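## Task

Same setup, with lot numbers on the shelf edges under each spot and repeats allowed. Get one cardboard box from lot 451 and one from lot 434 onto the desk, fully on it with no overhang past the edge. Every other cardboard box stays on its original shelf. Skip a lot that has no box present. Toppling or ending up tilted fails the task.

## Robot and tools

ROBOT. A Hello Robot Stretch 3 with a single arm. It has a two-wheel base, a lift that rides up a mast, and a telescoping arm that points out of the robot's RIGHT side. The gripper cannot reach forward on its own; you move it forward by driving the base. The base is 0.33 m long and 0.34 m wide with a rounded back. It pivots about the point between its drive wheels, which is 0.05 m behind the front edge. With the arm retracted and the wrist folded, the wrist reaches at most 0.06 m beyond the right side and a spin sweeps a 0.28 m radius. An unfolded, level gripper reaches outside that circle.

FRAMES. All distances are in metres and all angles in radians. In the base frame the origin is on the floor midway between the drive wheels, with x forward, y left and z up. hand_pose is reported in this frame, at the point where the closed fingertips meet. The odometry frame is the base frame as it was when the scene began. base_odometry counts wheel rotation only, so slip shows up as travel. Its heading runs from -3.142 to 3.142 and is positive to the left.

move. One call runs one action. Either give "base" and/or "joints", optionally with "speeds", "pace" and "contact_limits", or give {"servos": "reboot"} by itself. All motions in an action start together.
- base: exactly one key, and it is an offset relative to the base's last reported position. {"translate_m": d} drives straight by d m, with forward positive, range -3 to 3. {"rotate_rad": d} spins in place by d rad, with left positive, range -6.4 to 6.4. The base cannot move sideways.
- joints: one dict of absolute targets, keyed by joint name. lift_m 0 to 1.1. arm_m 0 to 0.52. wrist_yaw_rad -1.345 to 4.42: 0 lines the gripper up with the arm, positive turns it toward the front, and 3.0 folds it over the base. wrist_pitch_rad -1.57 to 0.451: 0 is level, negative tips the fingertips down. wrist_roll_rad -2.911 to 2.918: at 0 the fingers sit side by side. gripper_m -0.089 to 0.179, where larger is wider. head_pan_rad -3.953 to 1.73: 0 faces forward, positive turns left, -1.57 faces along the arm. head_tilt_rad -1.53 to 0.419: negative looks down.
- speeds: a top speed for each key, capped at the max pace. pace: "default" or "max". At those two paces translation runs 0.12/0.30 m/s, rotation 0.76/1.90 rad/s, lift 0.11/0.15 m/s and arm 0.14/0.40 m/s. The base is capped at 0.10 m/s and 0.63 rad/s unless lift_m < 0.30, arm_m < 0.03 and wrist_yaw_rad > 2.54 all hold at once.
- contact_limits: a motor_effort percentage (1 to 100) at which a motion halts. It applies only alongside its own command. arm_m takes a single number, and its effort reads negative while retracting. lift_m takes {"down": v, "up": v}; values below about 12 may trip in free motion, and when left out the defaults are roughly 32-47 down and 21-36 up. translate_m and rotate_rad get no stop at all unless you set one here; a base limit halts each wheel on its own, which can twist the robot.
- cameras: a list drawn from head_camera, nav_camera, wrist_camera and all. [] means no images.
- blocking: true, or left out, waits until everything is at rest. false returns after about 0.5 s while motion continues. A later move replaces only the targets it names.
An unknown key makes the call invalid. An out-of-range value gets it refused. After a refusal, or an unrequested stop, the remaining move, wait and finished_scene calls in that reply are skipped.

wait: {"seconds": 0 to 10} sends no command and returns the current state. It returns early once all motion has stopped. stop: brakes every running motion. A braked joint may keep pressing on whatever it touches. zoom_image: {"camera", "region": [x0,y0,x1,y1]} in pixels of that camera's latest image, with (0,0) at the top left and a maximum size of 504x504. finished_scene: {"scene": current scene number} ends the scene, and the result must hold without the robot.

RESULTS. "move" reads done or the worst status. base_status and joint_status each read moving, done, off_target (came to rest short and possibly still pushing), stopped, contact_stop (that joint goes slack until you command it again), time_out or torque_fault. on_its_own reports things you did not command, such as slack or off joints, or effort outside the rest range, which suggests pushing or carrying a load. motor_effort is in percent, positive toward higher values, with the peak in brackets. At full effort wrist pitch reads about 45 and wrist roll about 72. turned_by_wheels and turned_by_imu give the turn since the last result; if they disagree by more than 0.15 rad, trust the IMU. base_tilt is in degrees, with forward and right positive, and is accurate to about ±4. lidar_m lists 12 sectors of 30° each: the 1st points ahead and the count runs counter-clockwise, so the 4th is left, the 7th behind and the 10th right. It scans a plane 0.17 m up, sees table legs but not tabletops, and shows "-" for nothing in range or something closer than 0.15 m. wrist_depth_mm (45-1000) and head_depth_mm (280-4000) are each a 7x7 grid of depths starting at the top left; "-" means no reading. The pictures line names the cameras in image order. head_camera images come rotated and need a quarter turn clockwise to be upright; nav_camera images need a quarter turn counterclockwise. Calibration lines use OpenCV conventions, with T_world_to_cam mapping from the base frame.

GRIPPER. To grasp, command a value below the object's width; lower values squeeze harder. To release, command at least 0.05 above the width. Neither the reading nor "done" tells you whether something is held. If the stall guard loosens the grip, send the value again.

CAUTIONS. Before folding or unfolding the wrist, set lift_m to 0.32-0.95, wrist_pitch_rad to -0.4 and roll near 0. Once folded, the lift may go down to 0.25. If yaw is below -0.4, keep pitch at -0.5 or lower. Pushing with the arm above about 0.45 m, or driving while the gripper is snagged on something, can tip the robot; if base_tilt shows a lean, back off. The wrist and head have no contact stop, and long strain switches a servo off until {"servos": "reboot"}. Avoid dropping things, releasing objects while they move, hitting hard and shoving. Loose objects can sometimes be nudged by outside forces.

Each tool is called after "Call:" as name([rows], argument=value, ...), one row to a line, values as JSON.

## Session

Call:
move(joints={"head_pan_rad": -1.2, "head_tilt_rad": -0.35}, cameras=["head_camera", "nav_camera"])

Call:
move(joints={"head_pan_rad": 1.2, "head_tilt_rad": -0.35}, cameras=["head_camera", "nav_camera"])

Call:
move(joints={"head_pan_rad": -3.4, "head_tilt_rad": -0.35}, cameras=["head_camera", "nav_camera"])

Scene clock: 1.10 s.
move: done
base_odometry: x=+0.000 y=+0.000 heading=+0.000
turned_by_wheels: +0.000
turned_by_imu: +0.000
base_tilt: forward=-0.2 right=-1.3
lidar_m: 0.73 0.73 0.85 1.53 2.67 1.26 1.01 1.12 1.82 1.63 1.40 0.83
head_depth_mm: 1569 1853 1950 2101 2210 1854 1509 / 1553 1486 1572 1673 1815 1891 1495 / 1787 1878 1972 2121 1938 1844 1504 / 1802 1895 2000 2149 2261 1893 1486 / 1834 1912 2000 2175 2248 1888 1475 / 1792 1837 1972 2103 2086 1900 1475 / 1490 1531 1617 1691 1760 1742 1481
base_status: not commanded
joint_positions: lift_m=+0.374 arm_m=+0.001 wrist_yaw_rad=+3.009 wrist_pitch_rad=-0.462 wrist_roll_rad=+0.000 gripper_m=+0.037 head_pan_rad=-1.230 head_tilt_rad=-0.353
joint_status: all done
measured_speeds: all 0
motor_effort: left_wheel=-0.4(0.7) right_wheel=+0.4(1.1) lift_m=+22.8(23.8) arm_m=-4.9(5.1) wrist_yaw_rad=+1.1(1.1) wrist_pitch_rad=+2.0(2.0) wrist_roll_rad=-0.1(0.3) gripper_m=+0.6(0.8) head_pan_rad=+2.1(5.2) head_tilt_rad=-2.8(8.6)
hand_pose: x=+0.0076 y=+0.0712 z=+0.3774 quat_wxyz=(+0.207, +0.697, +0.116, +0.676) (m; base frame)
wrist_depth_mm: - 139 - - - 892 706 / - 152 - - - 967 723 / - 169 957 - - 970 754 / 867 799 210 849 831 826 776 / 730 721 212 713 690 692 690 / 620 614 130 594 127 602 586 / 538 546 302 361 518 529 520
pictures: head_camera (sideways), nav_camera (sideways)
camera_calibration:
head_camera: T_world_to_cam=[[-0.142524, 0.263134, -0.954174, 1.25817], [0.952617, 0.298183, -0.0600607, 0.0720081], [0.268714, -0.917522, -0.293164, 0.335492], [0, 0, 0, 1]] pos_world=[0.0205709, -0.044717, 1.30319]
nav_camera: T_world_to_cam=[[0.123342, -0.296509, 0.947032, -1.19027], [-0.937161, -0.34866, 0.0128937, 0.0391057], [0.326369, -0.889111, -0.320881, 0.36887], [0, 0, 0, 1]] pos_world=[0.0630716, -0.0113255, 1.24508]

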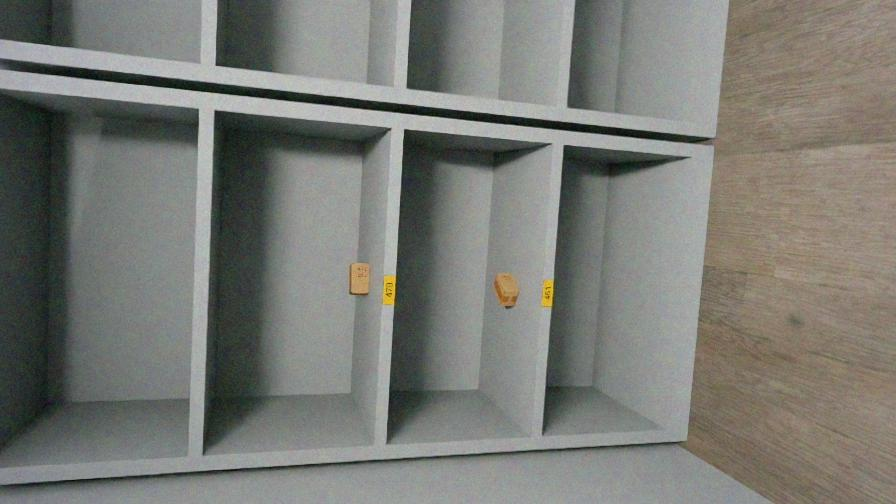

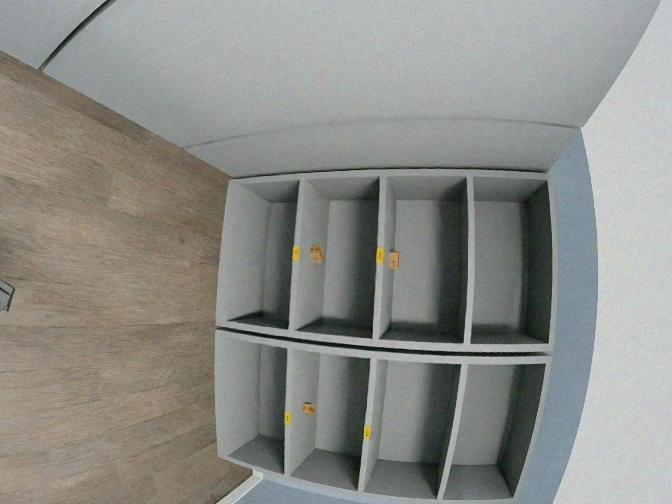

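Scene clock: 3.67 s.
move: done
base_odometry: x=+0.000 y=+0.000 heading=+0.000
turned_by_wheels: +0.000
turned_by_imu: +0.000
base_tilt: forward=-0.3 right=-1.2
lidar_m: 0.73 0.73 0.86 1.53 2.68 1.26 1.01 1.12 1.82 1.63 1.40 0.83
head_depth_mm: 752 777 802 829 860 897 931 / 848 869 903 939 976 1015 1062 / 948 986 1028 1072 1126 1179 1260 / 1089 1138 1200 1253 1328 1403 1429 / 1277 1351 1428 1519 1637 1704 1485 / 2423 2529 2662 2918 2489 1888 1473 / 2349 2456 2593 2755 2652 1892 1470
base_status: not commanded
joint_positions: lift_m=+0.374 arm_m=+0.001 wrist_yaw_rad=+3.009 wrist_pitch_rad=-0.462 wrist_roll_rad=+0.000 gripper_m=+0.037 head_pan_rad=+1.208 head_tilt_rad=-0.353
joint_status: all done
measured_speeds: translate_m=+0.000 rotate_rad=+0.000 lift_m=+0.000 arm_m=+0.000 wrist_yaw_rad=+0.000 wrist_pitch_rad=+0.000 wrist_roll_rad=+0.000 head_pan_rad=-0.024 head_tilt_rad=+0.000
motor_effort: left_wheel=-0.5(1.0) right_wheel=-0.2(1.2) lift_m=+23.9(24.3) arm_m=-9.4(9.4) wrist_yaw_rad=+0.4(2.1) wrist_pitch_rad=+1.8(2.1) wrist_roll_rad=-0.2(0.3) gripper_m=+0.4(0.9) head_pan_rad=-3.1(5.2) head_tilt_rad=+2.5(5.5)
hand_pose: x=+0.0076 y=+0.0712 z=+0.3774 quat_wxyz=(+0.207, +0.697, +0.116, +0.676) (m; base frame)
wrist_depth_mm: - 139 - - - 886 702 / - 152 - - - 963 740 / - 169 958 - - 964 753 / 871 790 210 832 835 831 780 / 719 713 214 706 697 691 683 / 623 605 131 588 127 594 586 / 538 545 302 359 518 520 519
pictures: head_camera (sideways), nav_camera (sideways)
camera_calibration:
head_camera: T_world_to_cam=[[-0.0615374, -0.292858, -0.954174, 1.25767], [-0.919336, 0.388864, -0.0600607, 0.0834271], [0.388633, 0.87351, -0.293164, 0.334761], [0, 0, 0, 1]] pos_world=[0.0239925, 0.0434612, 1.30319]
nav_camera: T_world_to_cam=[[0.0977545, 0.3059, 0.947032, -1.19012], [0.940202, -0.340372, 0.0128937, 0.0276538], [0.326287, 0.889141, -0.320881, 0.36887], [0, 0, 0, 1]] pos_world=[-0.0300185, 0.0454916, 1.24508]

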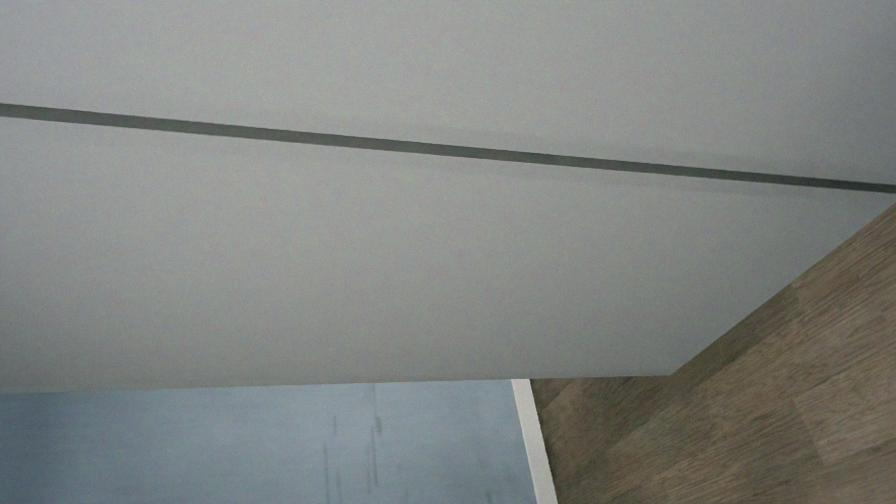

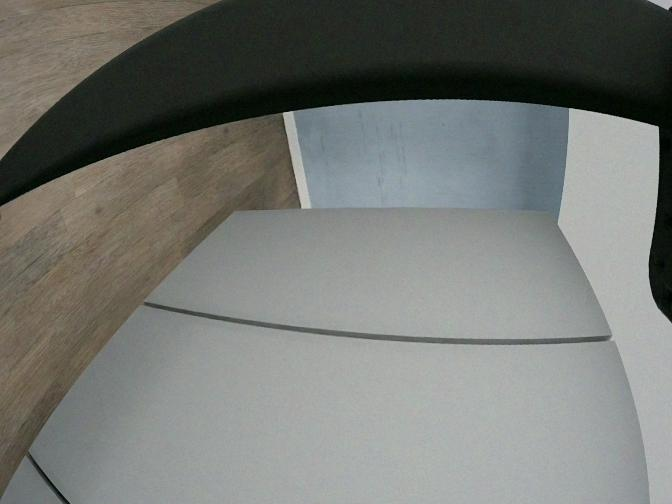

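Scene clock: 7.13 s.
move: done
base_odometry: x=+0.000 y=+0.000 heading=+0.000
turned_by_wheels: +0.000
turned_by_imu: +0.000
base_tilt: forward=-0.3 right=-1.2
lidar_m: 0.73 0.73 0.86 1.54 2.67 1.26 1.01 1.12 1.82 1.63 1.40 0.83
head_depth_mm: 1884 2022 2194 2329 1510 1961 1517 / 1769 1895 2025 2091 1390 1856 1510 / 1654 1753 1903 1947 1290 1931 1504 / 1554 1650 1746 1845 1207 1703 1498 / 1478 1558 1662 1710 1195 1649 1437 / 1397 1463 1545 1632 1189 1386 1463 / 1339 1384 1467 1543 1177 959 1476
base_status: not commanded
joint_positions: lift_m=+0.374 arm_m=+0.001 wrist_yaw_rad=+3.009 wrist_pitch_rad=-0.462 wrist_roll_rad=+0.000 gripper_m=+0.037 head_pan_rad=-3.408 head_tilt_rad=-0.350
joint_status: all done
measured_speeds: translate_m=+0.000 rotate_rad=+0.000 lift_m=+0.000 arm_m=+0.000 wrist_yaw_rad=+0.000 wrist_pitch_rad=+0.000 wrist_roll_rad=+0.000 head_pan_rad=+0.024 head_tilt_rad=+0.000
motor_effort: left_wheel=-0.3(0.8) right_wheel=-0.4(1.1) lift_m=+24.4(24.8) arm_m=-12.7(13.4) wrist_yaw_rad=-1.0(1.6) wrist_pitch_rad=+1.9(2.1) wrist_roll_rad=-0.2(0.3) gripper_m=+0.2(1.1) head_pan_rad=+3.8(5.4) head_tilt_rad=+4.9(9.1)
hand_pose: x=+0.0076 y=+0.0712 z=+0.3774 quat_wxyz=(+0.207, +0.697, +0.116, +0.676) (m; base frame)
wrist_depth_mm: - 140 - - - 897 703 / - 152 - - - 958 720 / - 169 982 - - 963 742 / 875 806 211 834 818 841 778 / 720 717 213 706 691 697 688 / 615 614 130 589 127 603 594 / 533 551 304 360 511 519 522
pictures: head_camera (sideways), nav_camera (sideways)
camera_calibration:
head_camera: T_world_to_cam=[[0.294784, -0.0325523, -0.955009, 1.25659], [-0.299385, -0.952247, -0.0599534, 0.0795059], [-0.907453, 0.303589, -0.290453, 0.339137], [0, 0, 0, 1]] pos_world=[-0.0388685, 0.0136559, 1.30333]
nav_camera: T_world_to_cam=[[-0.311247, 0.0673626, 0.947939, -1.18881], [0.248992, 0.968419, 0.0129364, 0.0318145], [-0.91713, 0.240056, -0.31819, 0.372953], [0, 0, 0, 1]] pos_world=[-0.0358869, -0.0402584, 1.24517]

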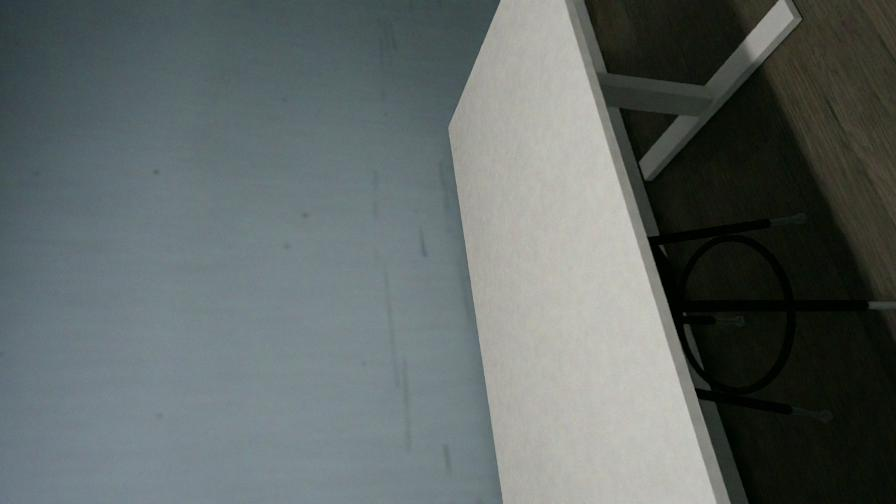

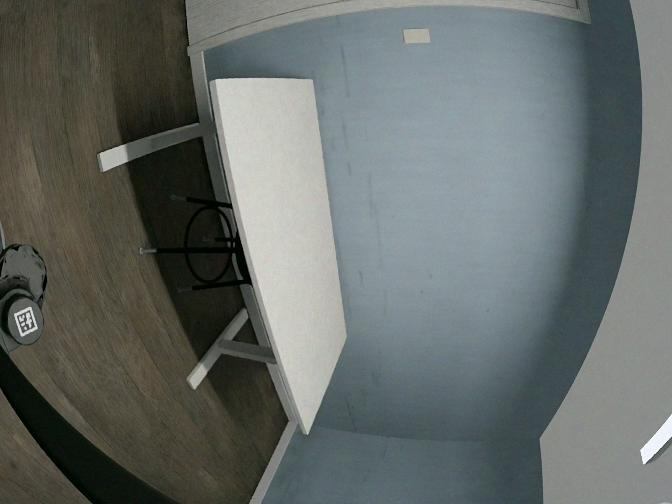

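Call:
move(joints={"head_pan_rad": -1.2, "head_tilt_rad": -0.35}, cameras=["head_camera"])

Call:
zoom_image(camera="head_camera", region=[340, 240, 440, 320])

Call:
zoom_image(camera="head_camera", region=[490, 250, 590, 330])

Call:
move(joints={"head_pan_rad": -1.65, "head_tilt_rad": -0.35}, cameras=["head_camera"])

Call:
zoom_image(camera="head_camera", region=[340, 100, 640, 400])

Scene clock: 23.73 s.
move: done
base_odometry: x=+0.000 y=+0.000 heading=+0.000
turned_by_wheels: +0.000
turned_by_imu: +0.000
base_tilt: forward=-0.3 right=-1.2
lidar_m: 0.73 0.73 0.86 1.54 2.67 1.26 1.02 1.11 1.82 1.63 1.40 0.83
head_depth_mm: 1377 1463 1934 2093 1999 1843 1514 / 1704 1835 1858 1658 1782 1853 1516 / 1796 1889 1979 2111 2184 1892 1502 / 1821 1914 2014 2147 2284 1886 1494 / 1851 1924 2055 2177 2264 1900 1486 / 1651 1722 1799 1906 1945 1896 1470 / 1434 1481 1520 1572 1631 1699 1475
base_status: not commanded
joint_positions: lift_m=+0.374 arm_m=+0.001 wrist_yaw_rad=+3.009 wrist_pitch_rad=-0.462 wrist_roll_rad=+0.000 gripper_m=+0.037 head_pan_rad=-1.192 head_tilt_rad=-0.350
joint_status: all done
measured_speeds: translate_m=+0.000 rotate_rad=+0.000 lift_m=+0.000 arm_m=+0.000 wrist_yaw_rad=+0.000 wrist_pitch_rad=+0.000 wrist_roll_rad=+0.000 head_pan_rad=-0.024 head_tilt_rad=+0.000
motor_effort: left_wheel=-0.2(0.8) right_wheel=+0.7(1.4) lift_m=+25.0(25.4) arm_m=-13.1(13.2) wrist_yaw_rad=-1.3(1.6) wrist_pitch_rad=+1.9(2.0) wrist_roll_rad=+0.1(0.4) gripper_m=+0.6(1.0) head_pan_rad=-3.3(7.0) head_tilt_rad=+4.2(8.2)
hand_pose: x=+0.0076 y=+0.0712 z=+0.3774 quat_wxyz=(+0.207, +0.697, +0.116, +0.676) (m; base frame)
wrist_depth_mm: - 139 - - - 920 708 / - 152 - - - 973 719 / - 169 942 - - 965 756 / 862 800 210 841 835 827 781 / 722 718 213 706 700 694 691 / 612 616 130 590 127 594 598 / 543 547 303 361 520 524 525
pictures: head_camera (sideways)
camera_calibration:
head_camera: T_world_to_cam=[[-0.151278, 0.254689, -0.955117, 1.25945], [0.940681, 0.333957, -0.0599395, 0.0719234], [0.303702, -0.907527, -0.290102, 0.331293], [0, 0, 0, 1]] pos_world=[0.0222566, -0.0441313, 1.30334]

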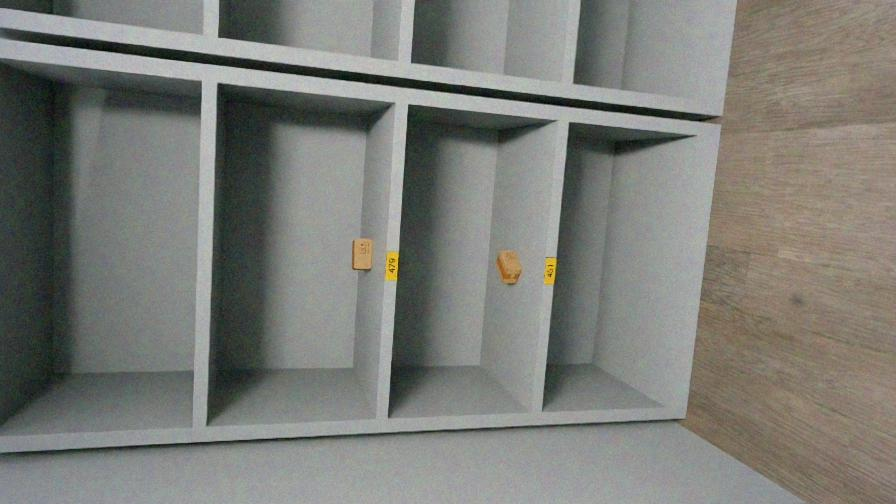

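Scaled by 5.040 from the camera's 896x504 image, which has a finer 1280x720 frame.

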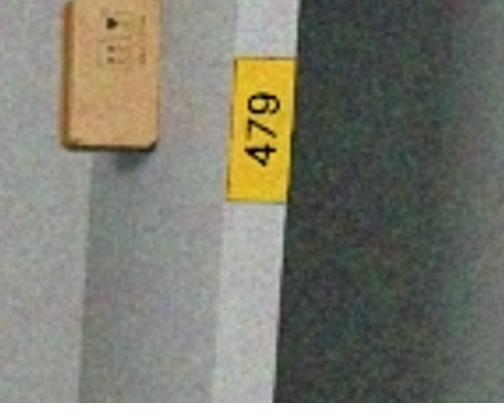

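Scaled by 5.040 from the camera's 896x504 image, which has a finer 1280x720 frame.

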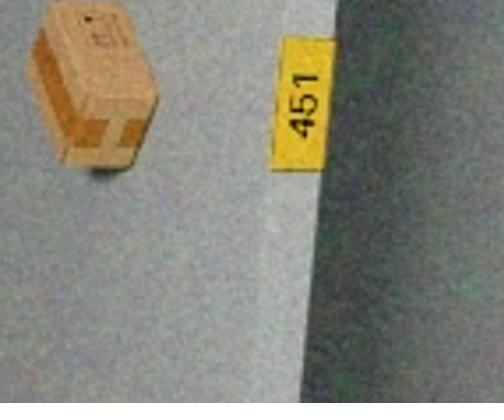

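Scene clock: 24.57 s.
move: done
base_odometry: x=+0.000 y=+0.000 heading=+0.000
turned_by_wheels: +0.000
turned_by_imu: +0.000
base_tilt: forward=-0.2 right=-1.2
lidar_m: 0.73 0.73 0.86 1.54 2.67 1.26 1.01 1.12 1.82 1.63 1.39 0.83
head_depth_mm: 2127 2220 2358 2403 2423 1940 1519 / 1836 1935 1962 2127 2240 1960 1508 / 1881 2059 2191 2331 2388 1941 1502 / 1902 2003 2124 2245 2289 1929 1495 / 1842 1943 2041 2181 2272 1923 1479 / 1430 1477 1609 1720 1805 1848 1469 / 1723 1790 1888 2026 2123 1807 1478
base_status: not commanded
joint_positions: lift_m=+0.374 arm_m=+0.001 wrist_yaw_rad=+3.009 wrist_pitch_rad=-0.462 wrist_roll_rad=+0.000 gripper_m=+0.037 head_pan_rad=-1.661 head_tilt_rad=-0.350
joint_status: all done
measured_speeds: all 0
motor_effort: left_wheel=-0.4(0.7) right_wheel=-0.1(1.2) lift_m=+25.2(25.7) arm_m=-12.6(13.5) wrist_yaw_rad=-0.3(1.5) wrist_pitch_rad=+2.0(2.0) wrist_roll_rad=-0.1(0.3) gripper_m=+0.6(0.8) head_pan_rad=-1.0(5.1) head_tilt_rad=+4.2(9.2)
hand_pose: x=+0.0076 y=+0.0712 z=+0.3774 quat_wxyz=(+0.207, +0.697, +0.116, +0.676) (m; base frame)
wrist_depth_mm: - 139 - - - 910 702 / - 152 - - - 969 720 / - 170 957 - - 960 752 / 874 797 210 841 852 822 755 / 723 718 213 707 698 693 699 / 612 615 131 592 127 589 585 / 545 547 302 361 516 525 524
pictures: head_camera (sideways)
camera_calibration:
head_camera: T_world_to_cam=[[-0.0198007, 0.295567, -0.955117, 1.25865], [0.990043, -0.127368, -0.0599395, 0.0716223], [-0.139367, -0.946793, -0.290102, 0.333995], [0, 0, 0, 1]] pos_world=[0.000561033, -0.0466682, 1.30334]

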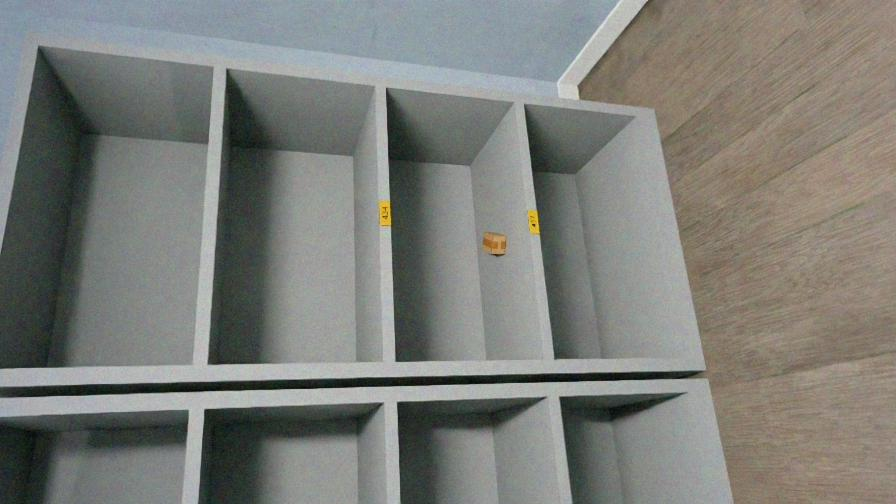

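Scaled by 1.680 from the camera's 896x504 image, which has a finer 1280x720 frame.

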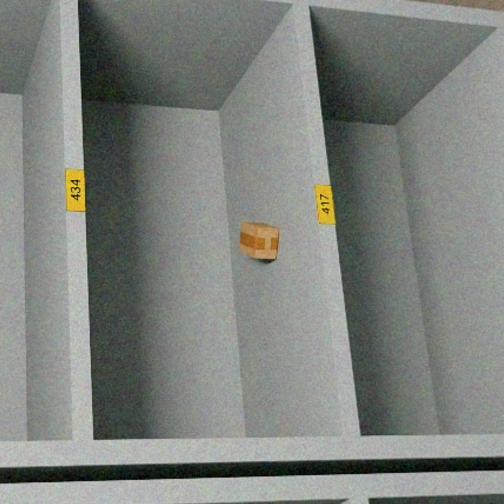

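Call:
move(base={"rotate_rad": -1.172}, joints={"lift_m": 0.27}, pace="max", cameras=[])

Call:
move(base={"translate_m": 1.093}, pace="max", cameras=[])

Call:
move(base={"rotate_rad": 1.44}, joints={"lift_m": 0.55, "head_pan_rad": -1.57, "head_tilt_rad": -0.5, "wrist_pitch_rad": -0.4}, pace="max", cameras=["head_camera"])

Scene clock: 131.53 s.
move: done
base_odometry: x=+0.000 y=+0.000 heading=-1.172
turned_by_wheels: -1.172
turned_by_imu: -1.149
base_tilt: forward=-0.5 right=-1.2
lidar_m: 1.71 0.89 0.73 0.73 0.81 1.29 2.67 1.27 1.01 1.12 1.71 1.63
head_depth_mm: 1322 1389 1480 1563 1243 963 1464 / 1329 1399 1490 1584 1225 950 1467 / 1346 1423 1502 1582 1224 989 1501 / 1361 1427 1511 1602 1209 982 1396 / 1377 1435 1524 1635 1726 1825 1486 / 1370 1451 1532 1635 1742 1825 1484 / 1371 1450 1543 1633 1766 1843 1474
base_status: done
joint_positions: lift_m=+0.270 arm_m=+0.001 wrist_yaw_rad=+3.009 wrist_pitch_rad=-0.463 wrist_roll_rad=+0.000 gripper_m=+0.037 head_pan_rad=-1.650 head_tilt_rad=-0.350
joint_status: all done
measured_speeds: all 0
motor_effort: left_wheel=+7.1(14.5) right_wheel=-8.9(13.9) lift_m=+31.0(31.2) arm_m=-12.0(13.6) wrist_yaw_rad=-1.0(1.7) wrist_pitch_rad=+2.1(2.3) wrist_roll_rad=-0.1(0.3) gripper_m=+0.3(0.9) head_pan_rad=+3.0(4.0) head_tilt_rad=+2.4(3.8)
hand_pose: x=+0.0076 y=+0.0711 z=+0.2727 quat_wxyz=(+0.208, +0.697, +0.117, +0.676) (m; base frame)
wrist_depth_mm: 825 140 748 752 732 712 695 / 907 152 806 815 806 782 752 / 879 169 759 830 817 812 807 / 676 626 210 671 652 656 652 / 572 571 214 543 556 544 542 / 489 287 130 276 127 467 468 / 254 254 245 249 400 413 411
pictures: none
No camera images: "cameras" was empty.

Scene clock: 136.53 s.
move: done
base_odometry: x=+0.425 y=-1.007 heading=-1.171
turned_by_wheels: +0.000
turned_by_imu: +0.000
base_tilt: forward=-0.4 right=-1.3
lidar_m: 1.01 0.65 0.54 0.54 0.59 0.94 3.72 1.68 1.75 1.42 0.67 0.67
head_depth_mm: 1471 1543 1637 1747 1856 1907 1517 / 1486 1565 1666 1763 1870 1954 1507 / 1502 1586 1659 1781 1898 1937 1507 / 1516 1592 1696 1791 1935 1943 1493 / 1535 1632 1719 1846 1957 1917 1494 / 1564 1649 1745 1852 1988 1905 1478 / 1541 1250 1320 1396 1461 1571 1441
base_status: done
joint_positions: lift_m=+0.270 arm_m=+0.001 wrist_yaw_rad=+3.009 wrist_pitch_rad=-0.463 wrist_roll_rad=+0.000 gripper_m=+0.037 head_pan_rad=-1.650 head_tilt_rad=-0.350
joint_status: not commanded
measured_speeds: all 0
motor_effort: left_wheel=+5.1(16.2) right_wheel=-1.1(10.8) lift_m=+24.1(30.9) arm_m=-11.0(13.0) wrist_yaw_rad=-0.4(2.1) wrist_pitch_rad=+2.1(2.2) wrist_roll_rad=+0.2(0.3) gripper_m=+0.9(1.0) head_pan_rad=+3.1(3.8) head_tilt_rad=+1.1(3.4)
hand_pose: x=+0.0076 y=+0.0711 z=+0.2727 quat_wxyz=(+0.208, +0.697, +0.117, +0.676) (m; base frame)
wrist_depth_mm: 607 139 560 551 548 530 515 / 659 152 614 602 600 579 563 / 738 170 652 679 652 638 626 / 682 632 210 671 661 661 645 / 567 565 214 540 551 544 539 / 488 289 130 278 127 473 469 / 255 254 244 250 395 415 411
pictures: none
No camera images: "cameras" was empty.

Scene clock: 139.37 s.
move: done
base_odometry: x=+0.425 y=-1.007 heading=+0.268
turned_by_wheels: +1.440
turned_by_imu: +1.417
base_tilt: forward=-0.2 right=-1.2
lidar_m: 0.53 0.56 0.78 2.41 1.95 1.67 1.74 1.38 0.67 1.01 0.72 0.55
head_depth_mm: 823 884 968 745 1018 943 861 / 821 890 966 738 1164 971 854 / 826 892 971 728 1159 966 850 / 826 891 961 718 1146 955 844 / 829 895 966 713 1152 932 845 / 832 899 972 703 1164 946 1143 / 834 903 972 697 1171 938 1141
base_status: done
joint_positions: lift_m=+0.550 arm_m=+0.001 wrist_yaw_rad=+3.009 wrist_pitch_rad=-0.419 wrist_roll_rad=+0.000 gripper_m=+0.037 head_pan_rad=-1.569 head_tilt_rad=-0.501
joint_status: all done
measured_speeds: all 0
motor_effort: left_wheel=-6.5(14.7) right_wheel=+7.8(14.6) lift_m=+27.9(33.2) arm_m=-12.3(13.3) wrist_yaw_rad=-0.5(1.4) wrist_pitch_rad=+3.0(6.4) wrist_roll_rad=+0.0(0.3) gripper_m=+0.2(0.9) head_pan_rad=+1.5(4.9) head_tilt_rad=-3.5(5.4)
hand_pose: x=+0.0084 y=+0.0768 z=+0.5625 quat_wxyz=(+0.193, +0.699, +0.101, +0.681) (m; base frame)
wrist_depth_mm: - 140 - - - 940 652 / - 150 - - - 986 663 / - 164 - - - 986 665 / - 190 210 - - 990 663 / - 991 204 989 988 942 673 / 880 875 132 832 127 848 682 / 762 746 274 741 726 734 684
pictures: head_camera (sideways)
camera_calibration:
head_camera: T_world_to_cam=[[-0.0472476, 0.432687, -0.900305, 1.18728], [0.997544, -0.0262183, -0.0649511, 0.0780889], [-0.0517079, -0.901163, -0.430386, 0.516024], [0, 0, 0, 1]] pos_world=[0.00488143, -0.0466505, 1.29607]

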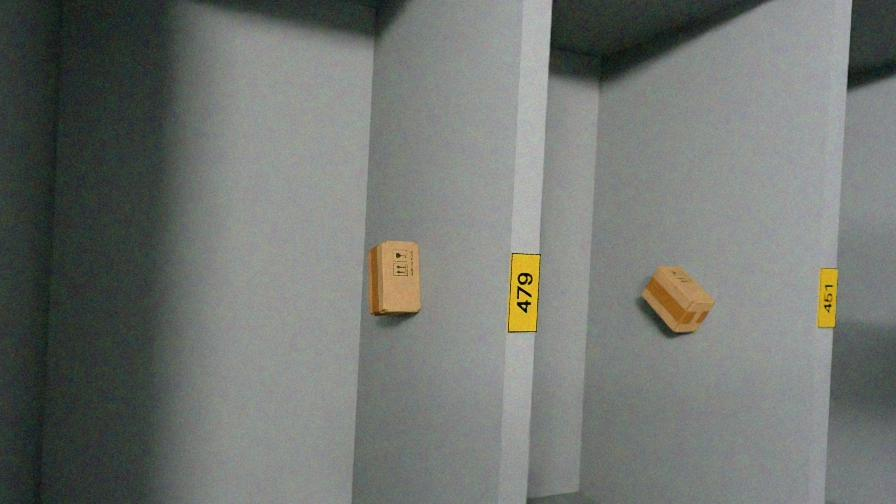

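Call:
move(joints={"wrist_yaw_rad": 0.0, "gripper_m": 0.179, "lift_m": 0.58}, pace="max", cameras=["wrist_camera", "head_camera"])

Call:
zoom_image(camera="head_camera", region=[600, 220, 760, 380])

Scene clock: 149.47 s.
move: done
base_odometry: x=+0.425 y=-1.007 heading=+0.268
turned_by_wheels: +0.000
turned_by_imu: +0.000
base_tilt: forward=-0.3 right=-1.1
lidar_m: 0.53 0.56 0.79 2.42 1.96 1.68 1.74 1.38 0.67 1.00 0.72 0.55
head_depth_mm: 822 888 970 745 1009 945 858 / 823 890 972 739 1160 968 859 / 823 892 969 728 1159 964 848 / 828 895 960 718 1149 956 849 / 828 897 968 713 1153 931 845 / 834 896 974 704 1163 946 1149 / 836 903 972 696 1166 937 1135
base_status: not commanded
joint_positions: lift_m=+0.580 arm_m=+0.001 wrist_yaw_rad=+0.003 wrist_pitch_rad=-0.418 wrist_roll_rad=+0.000 gripper_m=+0.179 head_pan_rad=-1.569 head_tilt_rad=-0.501
joint_status: all done
measured_speeds: all 0
motor_effort: left_wheel=-6.4(6.9) right_wheel=+7.6(8.6) lift_m=+23.2(33.3) arm_m=-10.2(11.2) wrist_yaw_rad=-2.9(7.3) wrist_pitch_rad=+2.8(3.0) wrist_roll_rad=+0.1(0.3) gripper_m=+0.5(84.4) head_pan_rad=-3.3(3.7) head_tilt_rad=-3.0(3.3)
hand_pose: x=-0.0208 y=-0.3699 z=+0.5926 quat_wxyz=(+0.692, +0.148, -0.691, -0.146) (m; base frame)
wrist_depth_mm: 576 715 - - - 670 525 / 533 558 553 504 542 535 498 / 411 411 408 402 396 393 390 / 542 389 373 364 356 354 343 / 545 722 - - - 815 488 / 119 126 - - - - 121 / 118 - - - - - 108
pictures: head_camera (sideways), wrist_camera
camera_calibration:
head_camera: T_world_to_cam=[[-0.0469326, 0.432722, -0.900305, 1.18728], [0.997525, -0.0269445, -0.0649511, 0.078089], [-0.052364, -0.901125, -0.430386, 0.516028], [0, 0, 0, 1]] pos_world=[0.00484747, -0.0466496, 1.29607]
wrist_camera: T_world_to_cam=[[-0.998877, -0.0399514, -0.0254536, -0.0138309], [-0.00250115, 0.581057, -0.813859, 0.729772], [0.0473048, -0.812882, -0.580504, 0.210485], [0, 0, 0, 1]] pos_world=[-0.0219471, -0.253492, 0.715767]

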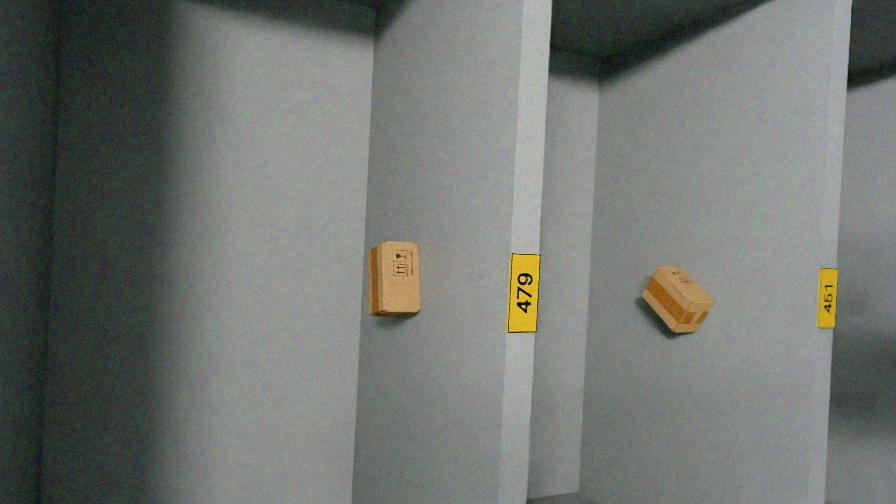

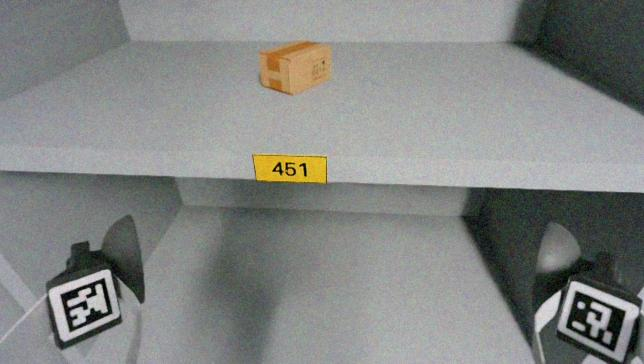

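Scaled by 3.150 from the camera's 896x504 image, which has a finer 1280x720 frame.

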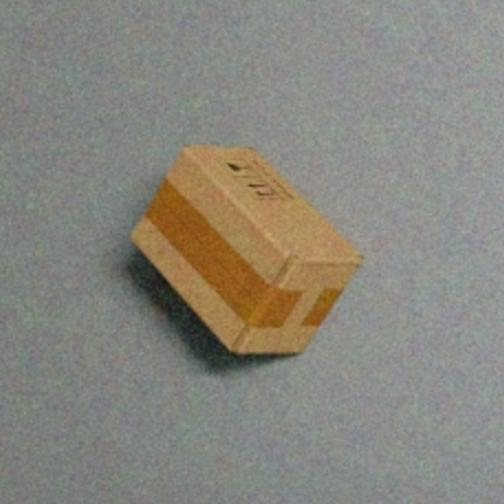

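Call:
zoom_image(camera="wrist_camera", region=[240, 30, 350, 110])

Scaled by 4.582.

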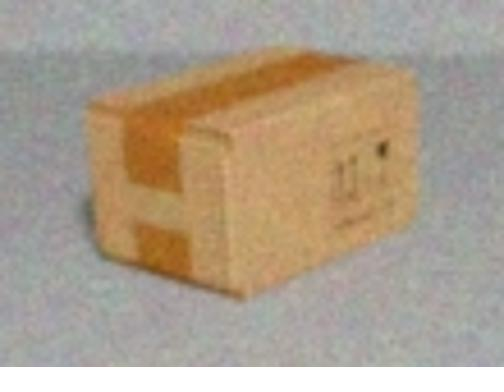

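Call:
move(base={"translate_m": 0.243}, joints={"wrist_pitch_rad": -0.51}, cameras=[])

Call:
move(joints={"wrist_yaw_rad": -0.627, "arm_m": 0.1}, cameras=["wrist_camera"])

Call:
zoom_image(camera="wrist_camera", region=[220, 10, 420, 130])

Scene clock: 215.70 s.
move: done
base_odometry: x=+0.659 y=-0.943 heading=+0.268
turned_by_wheels: +0.000
turned_by_imu: -0.001
base_tilt: forward=-0.3 right=-1.3
lidar_m: 0.29 0.30 0.43 1.31 2.02 1.87 1.98 0.83 0.90 0.78 0.40 0.30
head_depth_mm: 825 896 977 743 1170 979 865 / 831 900 980 737 1166 971 856 / 833 906 968 728 1165 939 854 / 834 909 970 720 1173 961 1151 / 837 904 975 714 1169 951 1152 / 757 848 886 706 948 902 875 / 572 585 598 610 665 752 829
base_status: done
joint_positions: lift_m=+0.580 arm_m=+0.001 wrist_yaw_rad=+0.003 wrist_pitch_rad=-0.521 wrist_roll_rad=+0.000 gripper_m=+0.179 head_pan_rad=-1.570 head_tilt_rad=-0.501
joint_status: all done
measured_speeds: all 0
motor_effort: left_wheel=-0.1(9.4) right_wheel=+10.3(11.5) lift_m=+24.4(25.2) arm_m=-7.2(9.1) wrist_yaw_rad=-3.9(4.8) wrist_pitch_rad=+1.6(2.1) wrist_roll_rad=-0.1(0.3) gripper_m=+0.6(1.0) head_pan_rad=-3.2(4.0) head_tilt_rad=+0.1(1.4)
hand_pose: x=-0.0209 y=-0.3558 z=+0.5703 quat_wxyz=(+0.684, +0.183, -0.683, -0.181) (m; base frame)
wrist_depth_mm: 326 391 539 543 495 464 510 / 355 372 402 394 392 386 383 / 372 398 379 363 351 346 341 / 377 452 645 - - - 819 / 359 498 667 - - - 777 / 119 500 665 - - - 118 / 118 508 728 704 694 676 108
pictures: none
No camera images: "cameras" was empty.

Scene clock: 217.67 s.
move: done
base_odometry: x=+0.659 y=-0.943 heading=+0.268
turned_by_wheels: +0.000
turned_by_imu: +0.000
base_tilt: forward=-0.4 right=-1.2
lidar_m: 0.29 0.31 0.43 1.31 2.02 1.87 1.98 0.83 0.90 0.78 0.40 0.30
head_depth_mm: 829 889 977 742 1172 980 862 / 833 898 978 737 1167 971 854 / 835 899 973 731 1168 944 852 / 835 907 970 723 1163 955 848 / 835 906 973 711 1166 957 1146 / 758 846 883 702 946 903 876 / 571 584 600 609 666 752 827
base_status: not commanded
joint_positions: lift_m=+0.580 arm_m=+0.100 wrist_yaw_rad=-0.624 wrist_pitch_rad=-0.521 wrist_roll_rad=+0.000 gripper_m=+0.179 head_pan_rad=-1.570 head_tilt_rad=-0.501
joint_status: all done
measured_speeds: all 0
motor_effort: left_wheel=+0.0(0.5) right_wheel=+10.1(11.3) lift_m=+25.1(25.8) arm_m=+13.1(14.3) wrist_yaw_rad=-2.8(5.7) wrist_pitch_rad=+1.7(1.8) wrist_roll_rad=-0.2(0.3) gripper_m=+0.1(1.0) head_pan_rad=-3.5(3.8) head_tilt_rad=+0.9(1.6)
hand_pose: x=-0.1443 y=-0.4155 z=+0.5702 quat_wxyz=(+0.594, -0.036, -0.706, -0.384) (m; base frame)
wrist_depth_mm: 522 521 476 538 529 511 481 / 411 402 398 394 390 430 - / 324 320 316 330 741 643 - / 266 265 286 - 858 695 - / 240 148 - - - 773 912 / 119 127 - - 774 791 121 / 116 - - 679 718 696 108
pictures: wrist_camera
camera_calibration:
wrist_camera: T_world_to_cam=[[-0.830609, 0.556095, -0.029105, 0.134422], [0.386192, 0.537604, -0.749559, 0.738995], [-0.401179, -0.63383, -0.661298, 0.222004], [0, 0, 0, 1]] pos_world=[-0.0846785, -0.331325, 0.704643]

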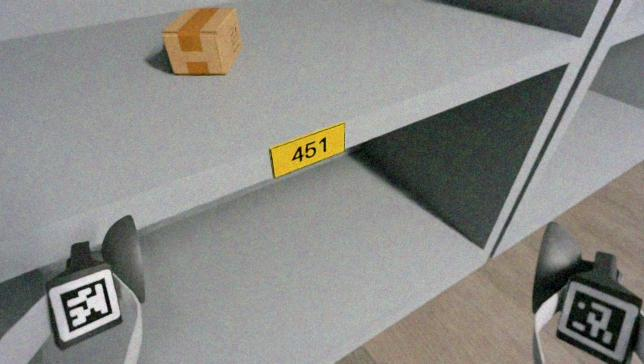

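Scaled by 2.520.

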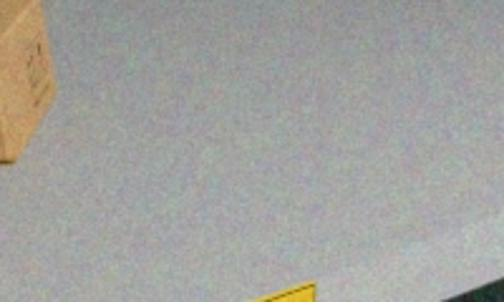

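Call:
move(base={"translate_m": 0.006}, joints={"lift_m": 0.573, "arm_m": 0.374}, speeds={"arm_m": 0.25}, cameras=[])

Call:
move(base={"translate_m": -0.058}, joints={"arm_m": 0.456}, speeds={"arm_m": 0.056, "translate_m": 0.04}, contact_limits={"arm_m": 35}, cameras=["wrist_camera"])

Scene clock: 248.23 s.
move: done
base_odometry: x=+0.665 y=-0.941 heading=+0.268
turned_by_wheels: +0.000
turned_by_imu: +0.000
base_tilt: forward=-0.4 right=-1.1
lidar_m: 0.29 0.30 0.42 1.28 2.02 1.87 1.98 0.84 0.91 0.76 0.39 0.30
head_depth_mm: 828 889 973 745 1169 977 864 / 834 897 980 735 1177 958 832 / 835 901 969 726 1162 664 630 / 835 902 971 719 1170 672 1163 / 839 907 974 712 1168 955 1148 / 736 824 858 703 921 892 860 / 556 569 582 605 662 741 821
base_status: done
joint_positions: lift_m=+0.573 arm_m=+0.374 wrist_yaw_rad=-0.624 wrist_pitch_rad=-0.522 wrist_roll_rad=+0.000 gripper_m=+0.179 head_pan_rad=-1.570 head_tilt_rad=-0.501
joint_status: all done
measured_speeds: all 0
motor_effort: left_wheel=+1.7(6.1) right_wheel=+7.1(12.4) lift_m=+27.2(28.5) arm_m=+12.4(14.8) wrist_yaw_rad=-3.8(4.3) wrist_pitch_rad=+1.8(1.9) wrist_roll_rad=-0.3(0.3) gripper_m=+0.7(1.1) head_pan_rad=-2.9(3.5) head_tilt_rad=+3.1(3.8)
hand_pose: x=-0.1443 y=-0.6894 z=+0.5631 quat_wxyz=(+0.594, -0.036, -0.706, -0.384) (m; base frame)
wrist_depth_mm: 320 354 401 453 497 490 451 / 339 366 384 377 369 367 363 / 307 305 302 206 283 293 288 / 253 251 249 208 237 244 242 / 215 209 212 211 210 210 207 / 119 145 185 185 184 178 121 / 116 162 164 164 163 159 108
pictures: none
No camera images: "cameras" was empty.

Scene clock: 250.37 s.
move: done
base_odometry: x=+0.609 y=-0.956 heading=+0.268
turned_by_wheels: +0.000
turned_by_imu: +0.000
base_tilt: forward=-0.4 right=-1.2
lidar_m: 0.34 0.36 0.51 1.55 2.37 1.82 1.93 0.79 0.83 0.95 0.47 0.36
head_depth_mm: 827 896 973 745 1161 979 863 / 832 897 978 734 1169 972 833 / 833 900 974 726 1158 708 803 / 834 903 968 719 1164 723 1157 / 834 902 974 712 1164 953 1153 / 838 902 965 704 1095 949 1087 / 703 725 746 675 781 815 842
base_status: done
joint_positions: lift_m=+0.573 arm_m=+0.456 wrist_yaw_rad=-0.624 wrist_pitch_rad=-0.522 wrist_roll_rad=+0.000 gripper_m=+0.179 head_pan_rad=-1.570 head_tilt_rad=-0.501
joint_status: all done
measured_speeds: all 0
motor_effort: left_wheel=-3.9(10.8) right_wheel=-8.4(11.1) lift_m=+30.8(31.3) arm_m=+12.7(15.3) wrist_yaw_rad=-2.9(4.1) wrist_pitch_rad=+1.7(1.8) wrist_roll_rad=-0.1(0.4) gripper_m=+0.3(1.2) head_pan_rad=-2.7(3.7) head_tilt_rad=+4.4(4.6)
contact_limits: arm_m 35 (drawing in: default 31, maximum 55; extending or still: default 40, maximum 69)
hand_pose: x=-0.1443 y=-0.7714 z=+0.5631 quat_wxyz=(+0.594, -0.036, -0.706, -0.384) (m; base frame)
wrist_depth_mm: 254 280 317 367 433 474 417 / 273 303 344 374 371 366 362 / 287 303 301 299 294 293 288 / 252 251 249 171 237 243 241 / 216 208 214 145 154 208 207 / 119 145 185 127 129 178 121 / 115 162 164 118 118 158 108
pictures: wrist_camera
camera_calibration:
wrist_camera: T_world_to_cam=[[-0.830398, 0.55641, -0.0291181, 0.332393], [0.386561, 0.5377, -0.749299, 0.925016], [-0.401261, -0.633472, -0.661591, -0.00784961], [0, 0, 0, 1]] pos_world=[-0.0847071, -0.6873, 0.6976]

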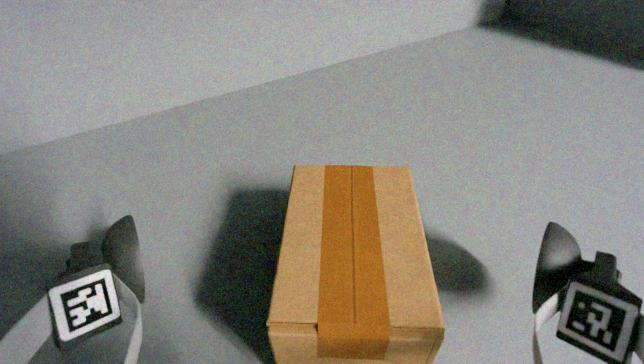

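Call:
move(joints={"gripper_m": 0.03}, cameras=[])

Call:
move(joints={"lift_m": 0.635}, cameras=["wrist_camera"])

Call:
move(joints={"arm_m": 0.0}, speeds={"arm_m": 0.25}, cameras=["wrist_camera"])

Scene clock: 303.50 s.
move: done
base_odometry: x=+0.609 y=-0.956 heading=+0.268
turned_by_wheels: +0.000
turned_by_imu: +0.000
base_tilt: forward=-0.4 right=-1.2
lidar_m: 0.34 0.36 0.51 1.54 2.36 1.82 1.93 0.79 0.83 0.95 0.47 0.36
head_depth_mm: 827 893 977 746 1163 982 860 / 827 897 973 739 1166 970 835 / 829 902 969 731 1161 709 805 / 830 904 970 723 1164 725 850 / 838 905 976 714 1169 957 1150 / 837 902 963 704 1097 947 1083 / 706 726 745 675 780 811 841
base_status: not commanded
joint_positions: lift_m=+0.573 arm_m=+0.456 wrist_yaw_rad=-0.625 wrist_pitch_rad=-0.512 wrist_roll_rad=-0.001 gripper_m=+0.031 head_pan_rad=-1.570 head_tilt_rad=-0.500
joint_status: all done
measured_speeds: all 0
motor_effort: left_wheel=-3.8(4.9) right_wheel=-7.9(9.0) lift_m=+21.4(31.6) arm_m=+4.5(8.1) wrist_yaw_rad=-2.6(4.4) wrist_pitch_rad=-0.1(1.9) wrist_roll_rad=-0.1(0.3) gripper_m=-18.2(90.3) head_pan_rad=-2.7(3.2) head_tilt_rad=+4.5(5.1)
contact_limits: arm_m 35 (drawing in: default 31, maximum 55; extending or still: default 40, maximum 69)
hand_pose: x=-0.1453 y=-0.7724 z=+0.5651 quat_wxyz=(+0.596, -0.039, -0.706, -0.381) (m; base frame)
wrist_depth_mm: 253 280 318 370 436 474 414 / 272 300 344 375 385 378 372 / 289 307 308 305 301 297 298 / 259 255 256 174 242 248 247 / 219 218 157 148 149 212 211 / 190 189 129 129 129 180 184 / 169 112 159 125 126 122 163
pictures: none
No camera images: "cameras" was empty.

Scene clock: 304.97 s.
move: done
base_odometry: x=+0.609 y=-0.956 heading=+0.268
turned_by_wheels: +0.000
turned_by_imu: +0.000
base_tilt: forward=-0.4 right=-1.3
lidar_m: 0.34 0.36 0.51 1.54 2.37 1.82 1.93 0.79 0.82 0.95 0.47 0.36
head_depth_mm: 827 896 970 747 1160 979 863 / 828 899 977 738 1164 972 501 / 830 899 971 731 716 671 811 / 834 903 970 722 1148 872 848 / 838 908 972 712 1164 956 1154 / 838 900 960 704 1087 952 1087 / 705 724 746 675 778 813 840
base_status: not commanded
joint_positions: lift_m=+0.635 arm_m=+0.456 wrist_yaw_rad=-0.625 wrist_pitch_rad=-0.529 wrist_roll_rad=-0.001 gripper_m=+0.031 head_pan_rad=-1.570 head_tilt_rad=-0.500
joint_status: all done
measured_speeds: all 0
motor_effort: left_wheel=-3.8(4.3) right_wheel=-7.8(9.0) lift_m=+31.8(34.1) arm_m=+2.0(4.9) wrist_yaw_rad=-2.2(3.7) wrist_pitch_rad=+3.2(3.3) wrist_roll_rad=+0.0(0.3) gripper_m=-17.3(18.2) head_pan_rad=-2.6(3.3) head_tilt_rad=+3.0(4.7)
contact_limits: arm_m 35 (drawing in: default 31, maximum 55; extending or still: default 40, maximum 69)
hand_pose: x=-0.1438 y=-0.7704 z=+0.6235 quat_wxyz=(+0.593, -0.033, -0.706, -0.386) (m; base frame)
wrist_depth_mm: 255 282 320 370 440 494 417 / 273 302 350 407 474 496 444 / 296 326 378 406 401 399 397 / 318 337 342 176 323 335 329 / 295 294 156 149 150 284 283 / 258 258 130 130 130 244 249 / 233 110 215 125 124 122 221
pictures: wrist_camera
camera_calibration:
wrist_camera: T_world_to_cam=[[-0.829957, 0.55707, -0.0290547, 0.334564], [0.389968, 0.542179, -0.74429, 0.970363], [-0.398869, -0.629059, -0.667225, 0.0402319], [0, 0, 0, 1]] pos_world=[-0.0846893, -0.687178, 0.758795]

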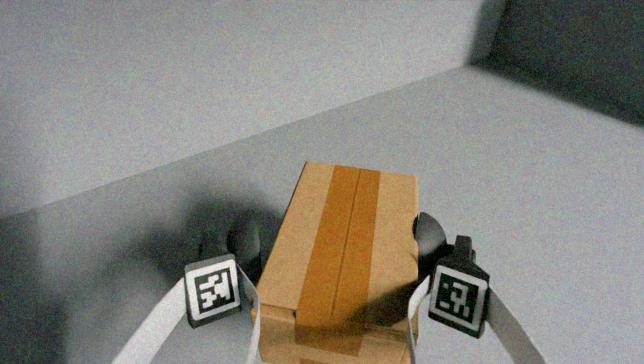

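Scene clock: 308.87 s.
move: done
base_odometry: x=+0.609 y=-0.956 heading=+0.268
turned_by_wheels: +0.000
turned_by_imu: +0.000
base_tilt: forward=-0.4 right=-1.2
lidar_m: 0.34 0.36 0.51 1.54 2.37 1.83 1.93 0.79 0.83 0.95 0.47 0.36
head_depth_mm: 831 896 977 747 1166 976 864 / 828 893 976 738 1166 967 858 / 833 901 970 729 1157 965 851 / 835 904 968 720 1164 962 851 / 836 904 975 713 1171 949 1148 / 839 899 970 707 1090 946 1089 / 706 726 745 674 782 814 840
base_status: not commanded
joint_positions: lift_m=+0.635 arm_m=+0.001 wrist_yaw_rad=-0.625 wrist_pitch_rad=-0.530 wrist_roll_rad=-0.001 gripper_m=+0.031 head_pan_rad=-1.570 head_tilt_rad=-0.500
joint_status: all done
measured_speeds: all 0
motor_effort: left_wheel=-3.7(4.3) right_wheel=-8.8(9.0) lift_m=+24.1(31.6) arm_m=-13.1(14.6) wrist_yaw_rad=-2.3(4.1) wrist_pitch_rad=+3.1(3.3) wrist_roll_rad=+0.1(0.4) gripper_m=-16.9(17.7) head_pan_rad=-2.9(3.2) head_tilt_rad=+2.6(4.5)
hand_pose: x=-0.1438 y=-0.3149 z=+0.6234 quat_wxyz=(+0.593, -0.033, -0.706, -0.386) (m; base frame)
wrist_depth_mm: - 664 657 696 609 546 764 / 529 527 525 515 532 625 - / 422 417 415 454 751 - - / 349 368 413 176 752 - - / 332 - 151 149 150 - 1000 / 782 - 130 130 130 837 870 / 701 101 127 125 124 123 762
pictures: wrist_camera
camera_calibration:
wrist_camera: T_world_to_cam=[[-0.829951, 0.557078, -0.0290662, 0.080871], [0.390114, 0.542381, -0.744066, 0.7233], [-0.398738, -0.628877, -0.667474, 0.326942], [0, 0, 0, 1]] pos_world=[-0.0846864, -0.231749, 0.758759]

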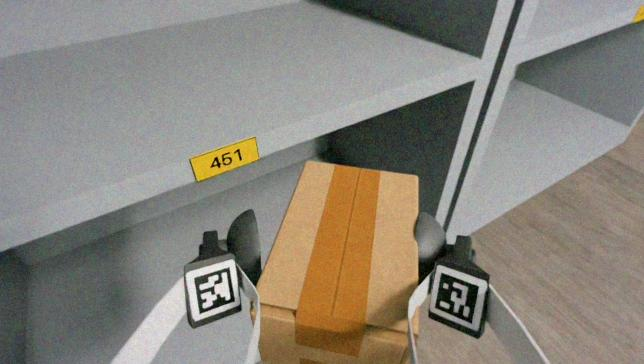

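Call:
move(base={"rotate_rad": -1.229}, joints={"lift_m": 0.88, "wrist_yaw_rad": 0.0}, pace="max", cameras=[])

Call:
move(base={"translate_m": -1.266}, joints={"head_pan_rad": -1.4, "head_tilt_rad": -0.65}, pace="max", cameras=[])

Call:
move(base={"rotate_rad": -0.375}, cameras=["wrist_camera", "head_camera"])

Scene clock: 322.33 s.
move: done
base_odometry: x=+0.609 y=-0.956 heading=-0.961
turned_by_wheels: -1.229
turned_by_imu: -1.209
base_tilt: forward=-0.3 right=-1.2
lidar_m: 0.57 0.38 0.34 0.35 0.43 0.89 2.73 1.82 1.93 1.61 0.79 1.01
head_depth_mm: 1570 1681 1826 1962 2078 1664 1414 / 1655 1781 1903 2081 2147 1638 1413 / 1714 1862 2000 2207 2158 1644 291 / 1348 1483 1624 1795 1958 1635 286 / 1378 1528 1594 1753 1823 1564 1254 / 1293 1565 1224 1692 1276 1517 1273 / 1041 1390 916 850 906 986 1128
base_status: done
joint_positions: lift_m=+0.880 arm_m=+0.001 wrist_yaw_rad=-0.002 wrist_pitch_rad=-0.530 wrist_roll_rad=-0.001 gripper_m=+0.031 head_pan_rad=-1.570 head_tilt_rad=-0.500
joint_status: all done
measured_speeds: all 0
motor_effort: left_wheel=+7.5(12.0) right_wheel=-9.0(14.6) lift_m=+24.0(34.4) arm_m=-12.6(13.4) wrist_yaw_rad=+2.2(6.7) wrist_pitch_rad=+3.3(3.4) wrist_roll_rad=+0.3(0.4) gripper_m=-17.1(17.6) head_pan_rad=-2.0(2.8) head_tilt_rad=+1.0(2.2)
hand_pose: x=-0.0221 y=-0.3544 z=+0.8683 quat_wxyz=(+0.683, +0.185, -0.682, -0.187) (m; base frame)
wrist_depth_mm: 524 546 - - - - - / 617 570 - - - - - / 743 639 925 - - - - / 744 710 - 175 - - - / 631 668 156 149 150 - - / 566 - 130 130 130 - - / 513 101 135 125 124 123 -
pictures: none
No camera images: "cameras" was empty.

Scene clock: 335.93 s.
move: done
base_odometry: x=-0.116 y=+0.081 heading=-0.961
turned_by_wheels: +0.000
turned_by_imu: -0.001
base_tilt: forward=-0.3 right=-1.1
lidar_m: 1.36 0.89 0.82 0.83 1.04 2.57 2.45 0.89 0.89 1.03 1.83 1.73
head_depth_mm: 1223 1336 1436 1053 891 1479 - / 1283 1402 1554 1645 1649 303 - / 1355 1483 1640 1827 1779 302 306 / 1439 1581 1791 2001 1783 1399 1188 / 1524 1690 1906 2131 1789 1441 1208 / 1640 1841 2089 2214 1761 1417 1207 / 1774 2019 2321 2265 1743 1429 1201
base_status: done
joint_positions: lift_m=+0.880 arm_m=+0.001 wrist_yaw_rad=-0.002 wrist_pitch_rad=-0.530 wrist_roll_rad=-0.001 gripper_m=+0.031 head_pan_rad=-1.400 head_tilt_rad=-0.650
joint_status: all done
measured_speeds: all 0
motor_effort: left_wheel=-5.9(10.1) right_wheel=-5.1(14.9) lift_m=+31.1(32.2) arm_m=-10.9(13.4) wrist_yaw_rad=+1.6(3.2) wrist_pitch_rad=+3.3(3.5) wrist_roll_rad=+0.1(0.4) gripper_m=-17.3(17.6) head_pan_rad=+3.3(5.2) head_tilt_rad=-5.0(6.5)
hand_pose: x=-0.0221 y=-0.3544 z=+0.8683 quat_wxyz=(+0.683, +0.185, -0.682, -0.187) (m; base frame)
wrist_depth_mm: - - - - - - - / - - - - - - - / - - - - - - - / - - - 175 - - - / - - 156 149 150 - - / - - 130 130 130 - - / - 120 142 125 124 123 -
pictures: none
No camera images: "cameras" was empty.

Scene clock: 337.63 s.
move: done
base_odometry: x=-0.116 y=+0.081 heading=-1.335
turned_by_wheels: -0.375
turned_by_imu: -0.369
base_tilt: forward=-0.3 right=-1.2
lidar_m: 1.73 1.15 0.85 0.82 0.85 1.19 2.57 1.51 0.89 1.03 1.53 2.01
head_depth_mm: 1193 1299 1399 1055 898 1470 - / 1210 1329 1424 1050 1453 303 - / 1225 1350 1446 1038 1677 302 306 / 1250 1398 1484 1025 1577 1368 1181 / 1260 1406 1584 1717 1726 1448 1206 / 1294 1421 1611 1827 1747 1430 1201 / 1305 1436 1647 1890 1757 1417 1199
base_status: done
joint_positions: lift_m=+0.880 arm_m=+0.001 wrist_yaw_rad=-0.002 wrist_pitch_rad=-0.530 wrist_roll_rad=-0.001 gripper_m=+0.031 head_pan_rad=-1.400 head_tilt_rad=-0.650
joint_status: not commanded
measured_speeds: all 0
motor_effort: left_wheel=+7.7(12.4) right_wheel=-9.8(13.3) lift_m=+31.2(31.6) arm_m=-11.2(11.8) wrist_yaw_rad=+2.1(3.1) wrist_pitch_rad=+3.3(3.4) wrist_roll_rad=+0.2(0.3) gripper_m=-16.9(17.3) head_pan_rad=+3.0(3.8) head_tilt_rad=-5.1(6.3)
hand_pose: x=-0.0220 y=-0.3544 z=+0.8683 quat_wxyz=(+0.683, +0.185, -0.682, -0.186) (m; base frame)
wrist_depth_mm: - - - - - - - / - - - - - - - / - - - - - - - / - - - 175 - - - / - - 156 149 150 - - / - - 129 130 130 - - / - 120 142 125 124 123 -
pictures: head_camera (sideways), wrist_camera
camera_calibration:
head_camera: T_world_to_cam=[[-0.141176, 0.546095, -0.825741, 1.09061], [0.986099, 0.151401, -0.0684651, 0.0827205], [0.0876296, -0.823928, -0.559878, 0.683662], [0, 0, 0, 1]] pos_world=[0.0124885, -0.0448114, 1.28899]
wrist_camera: T_world_to_cam=[[-0.999083, -0.0314079, -0.0290955, -0.00123712], [0.00063253, 0.668683, -0.743547, 0.915121], [0.042809, -0.742884, -0.66805, 0.483911], [0, 0, 0, 1]] pos_world=[-0.0225306, -0.252475, 1.00368]

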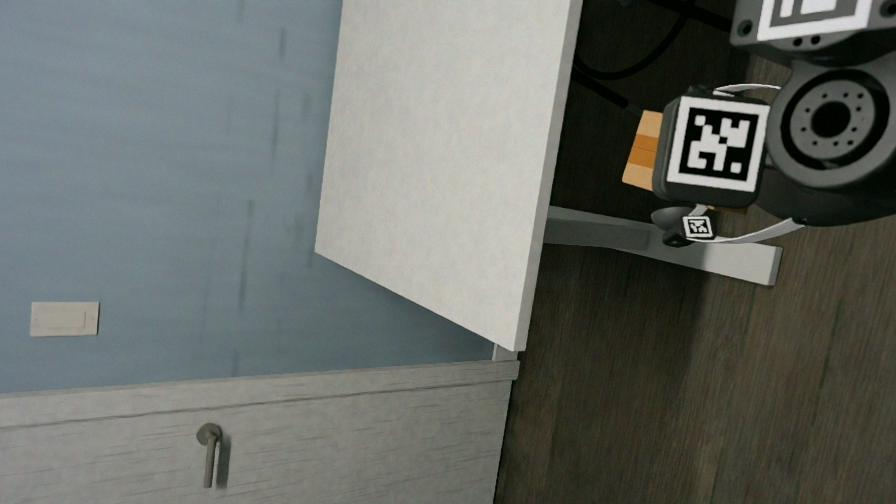

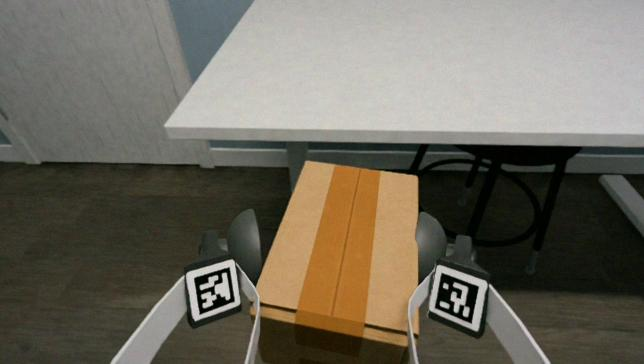

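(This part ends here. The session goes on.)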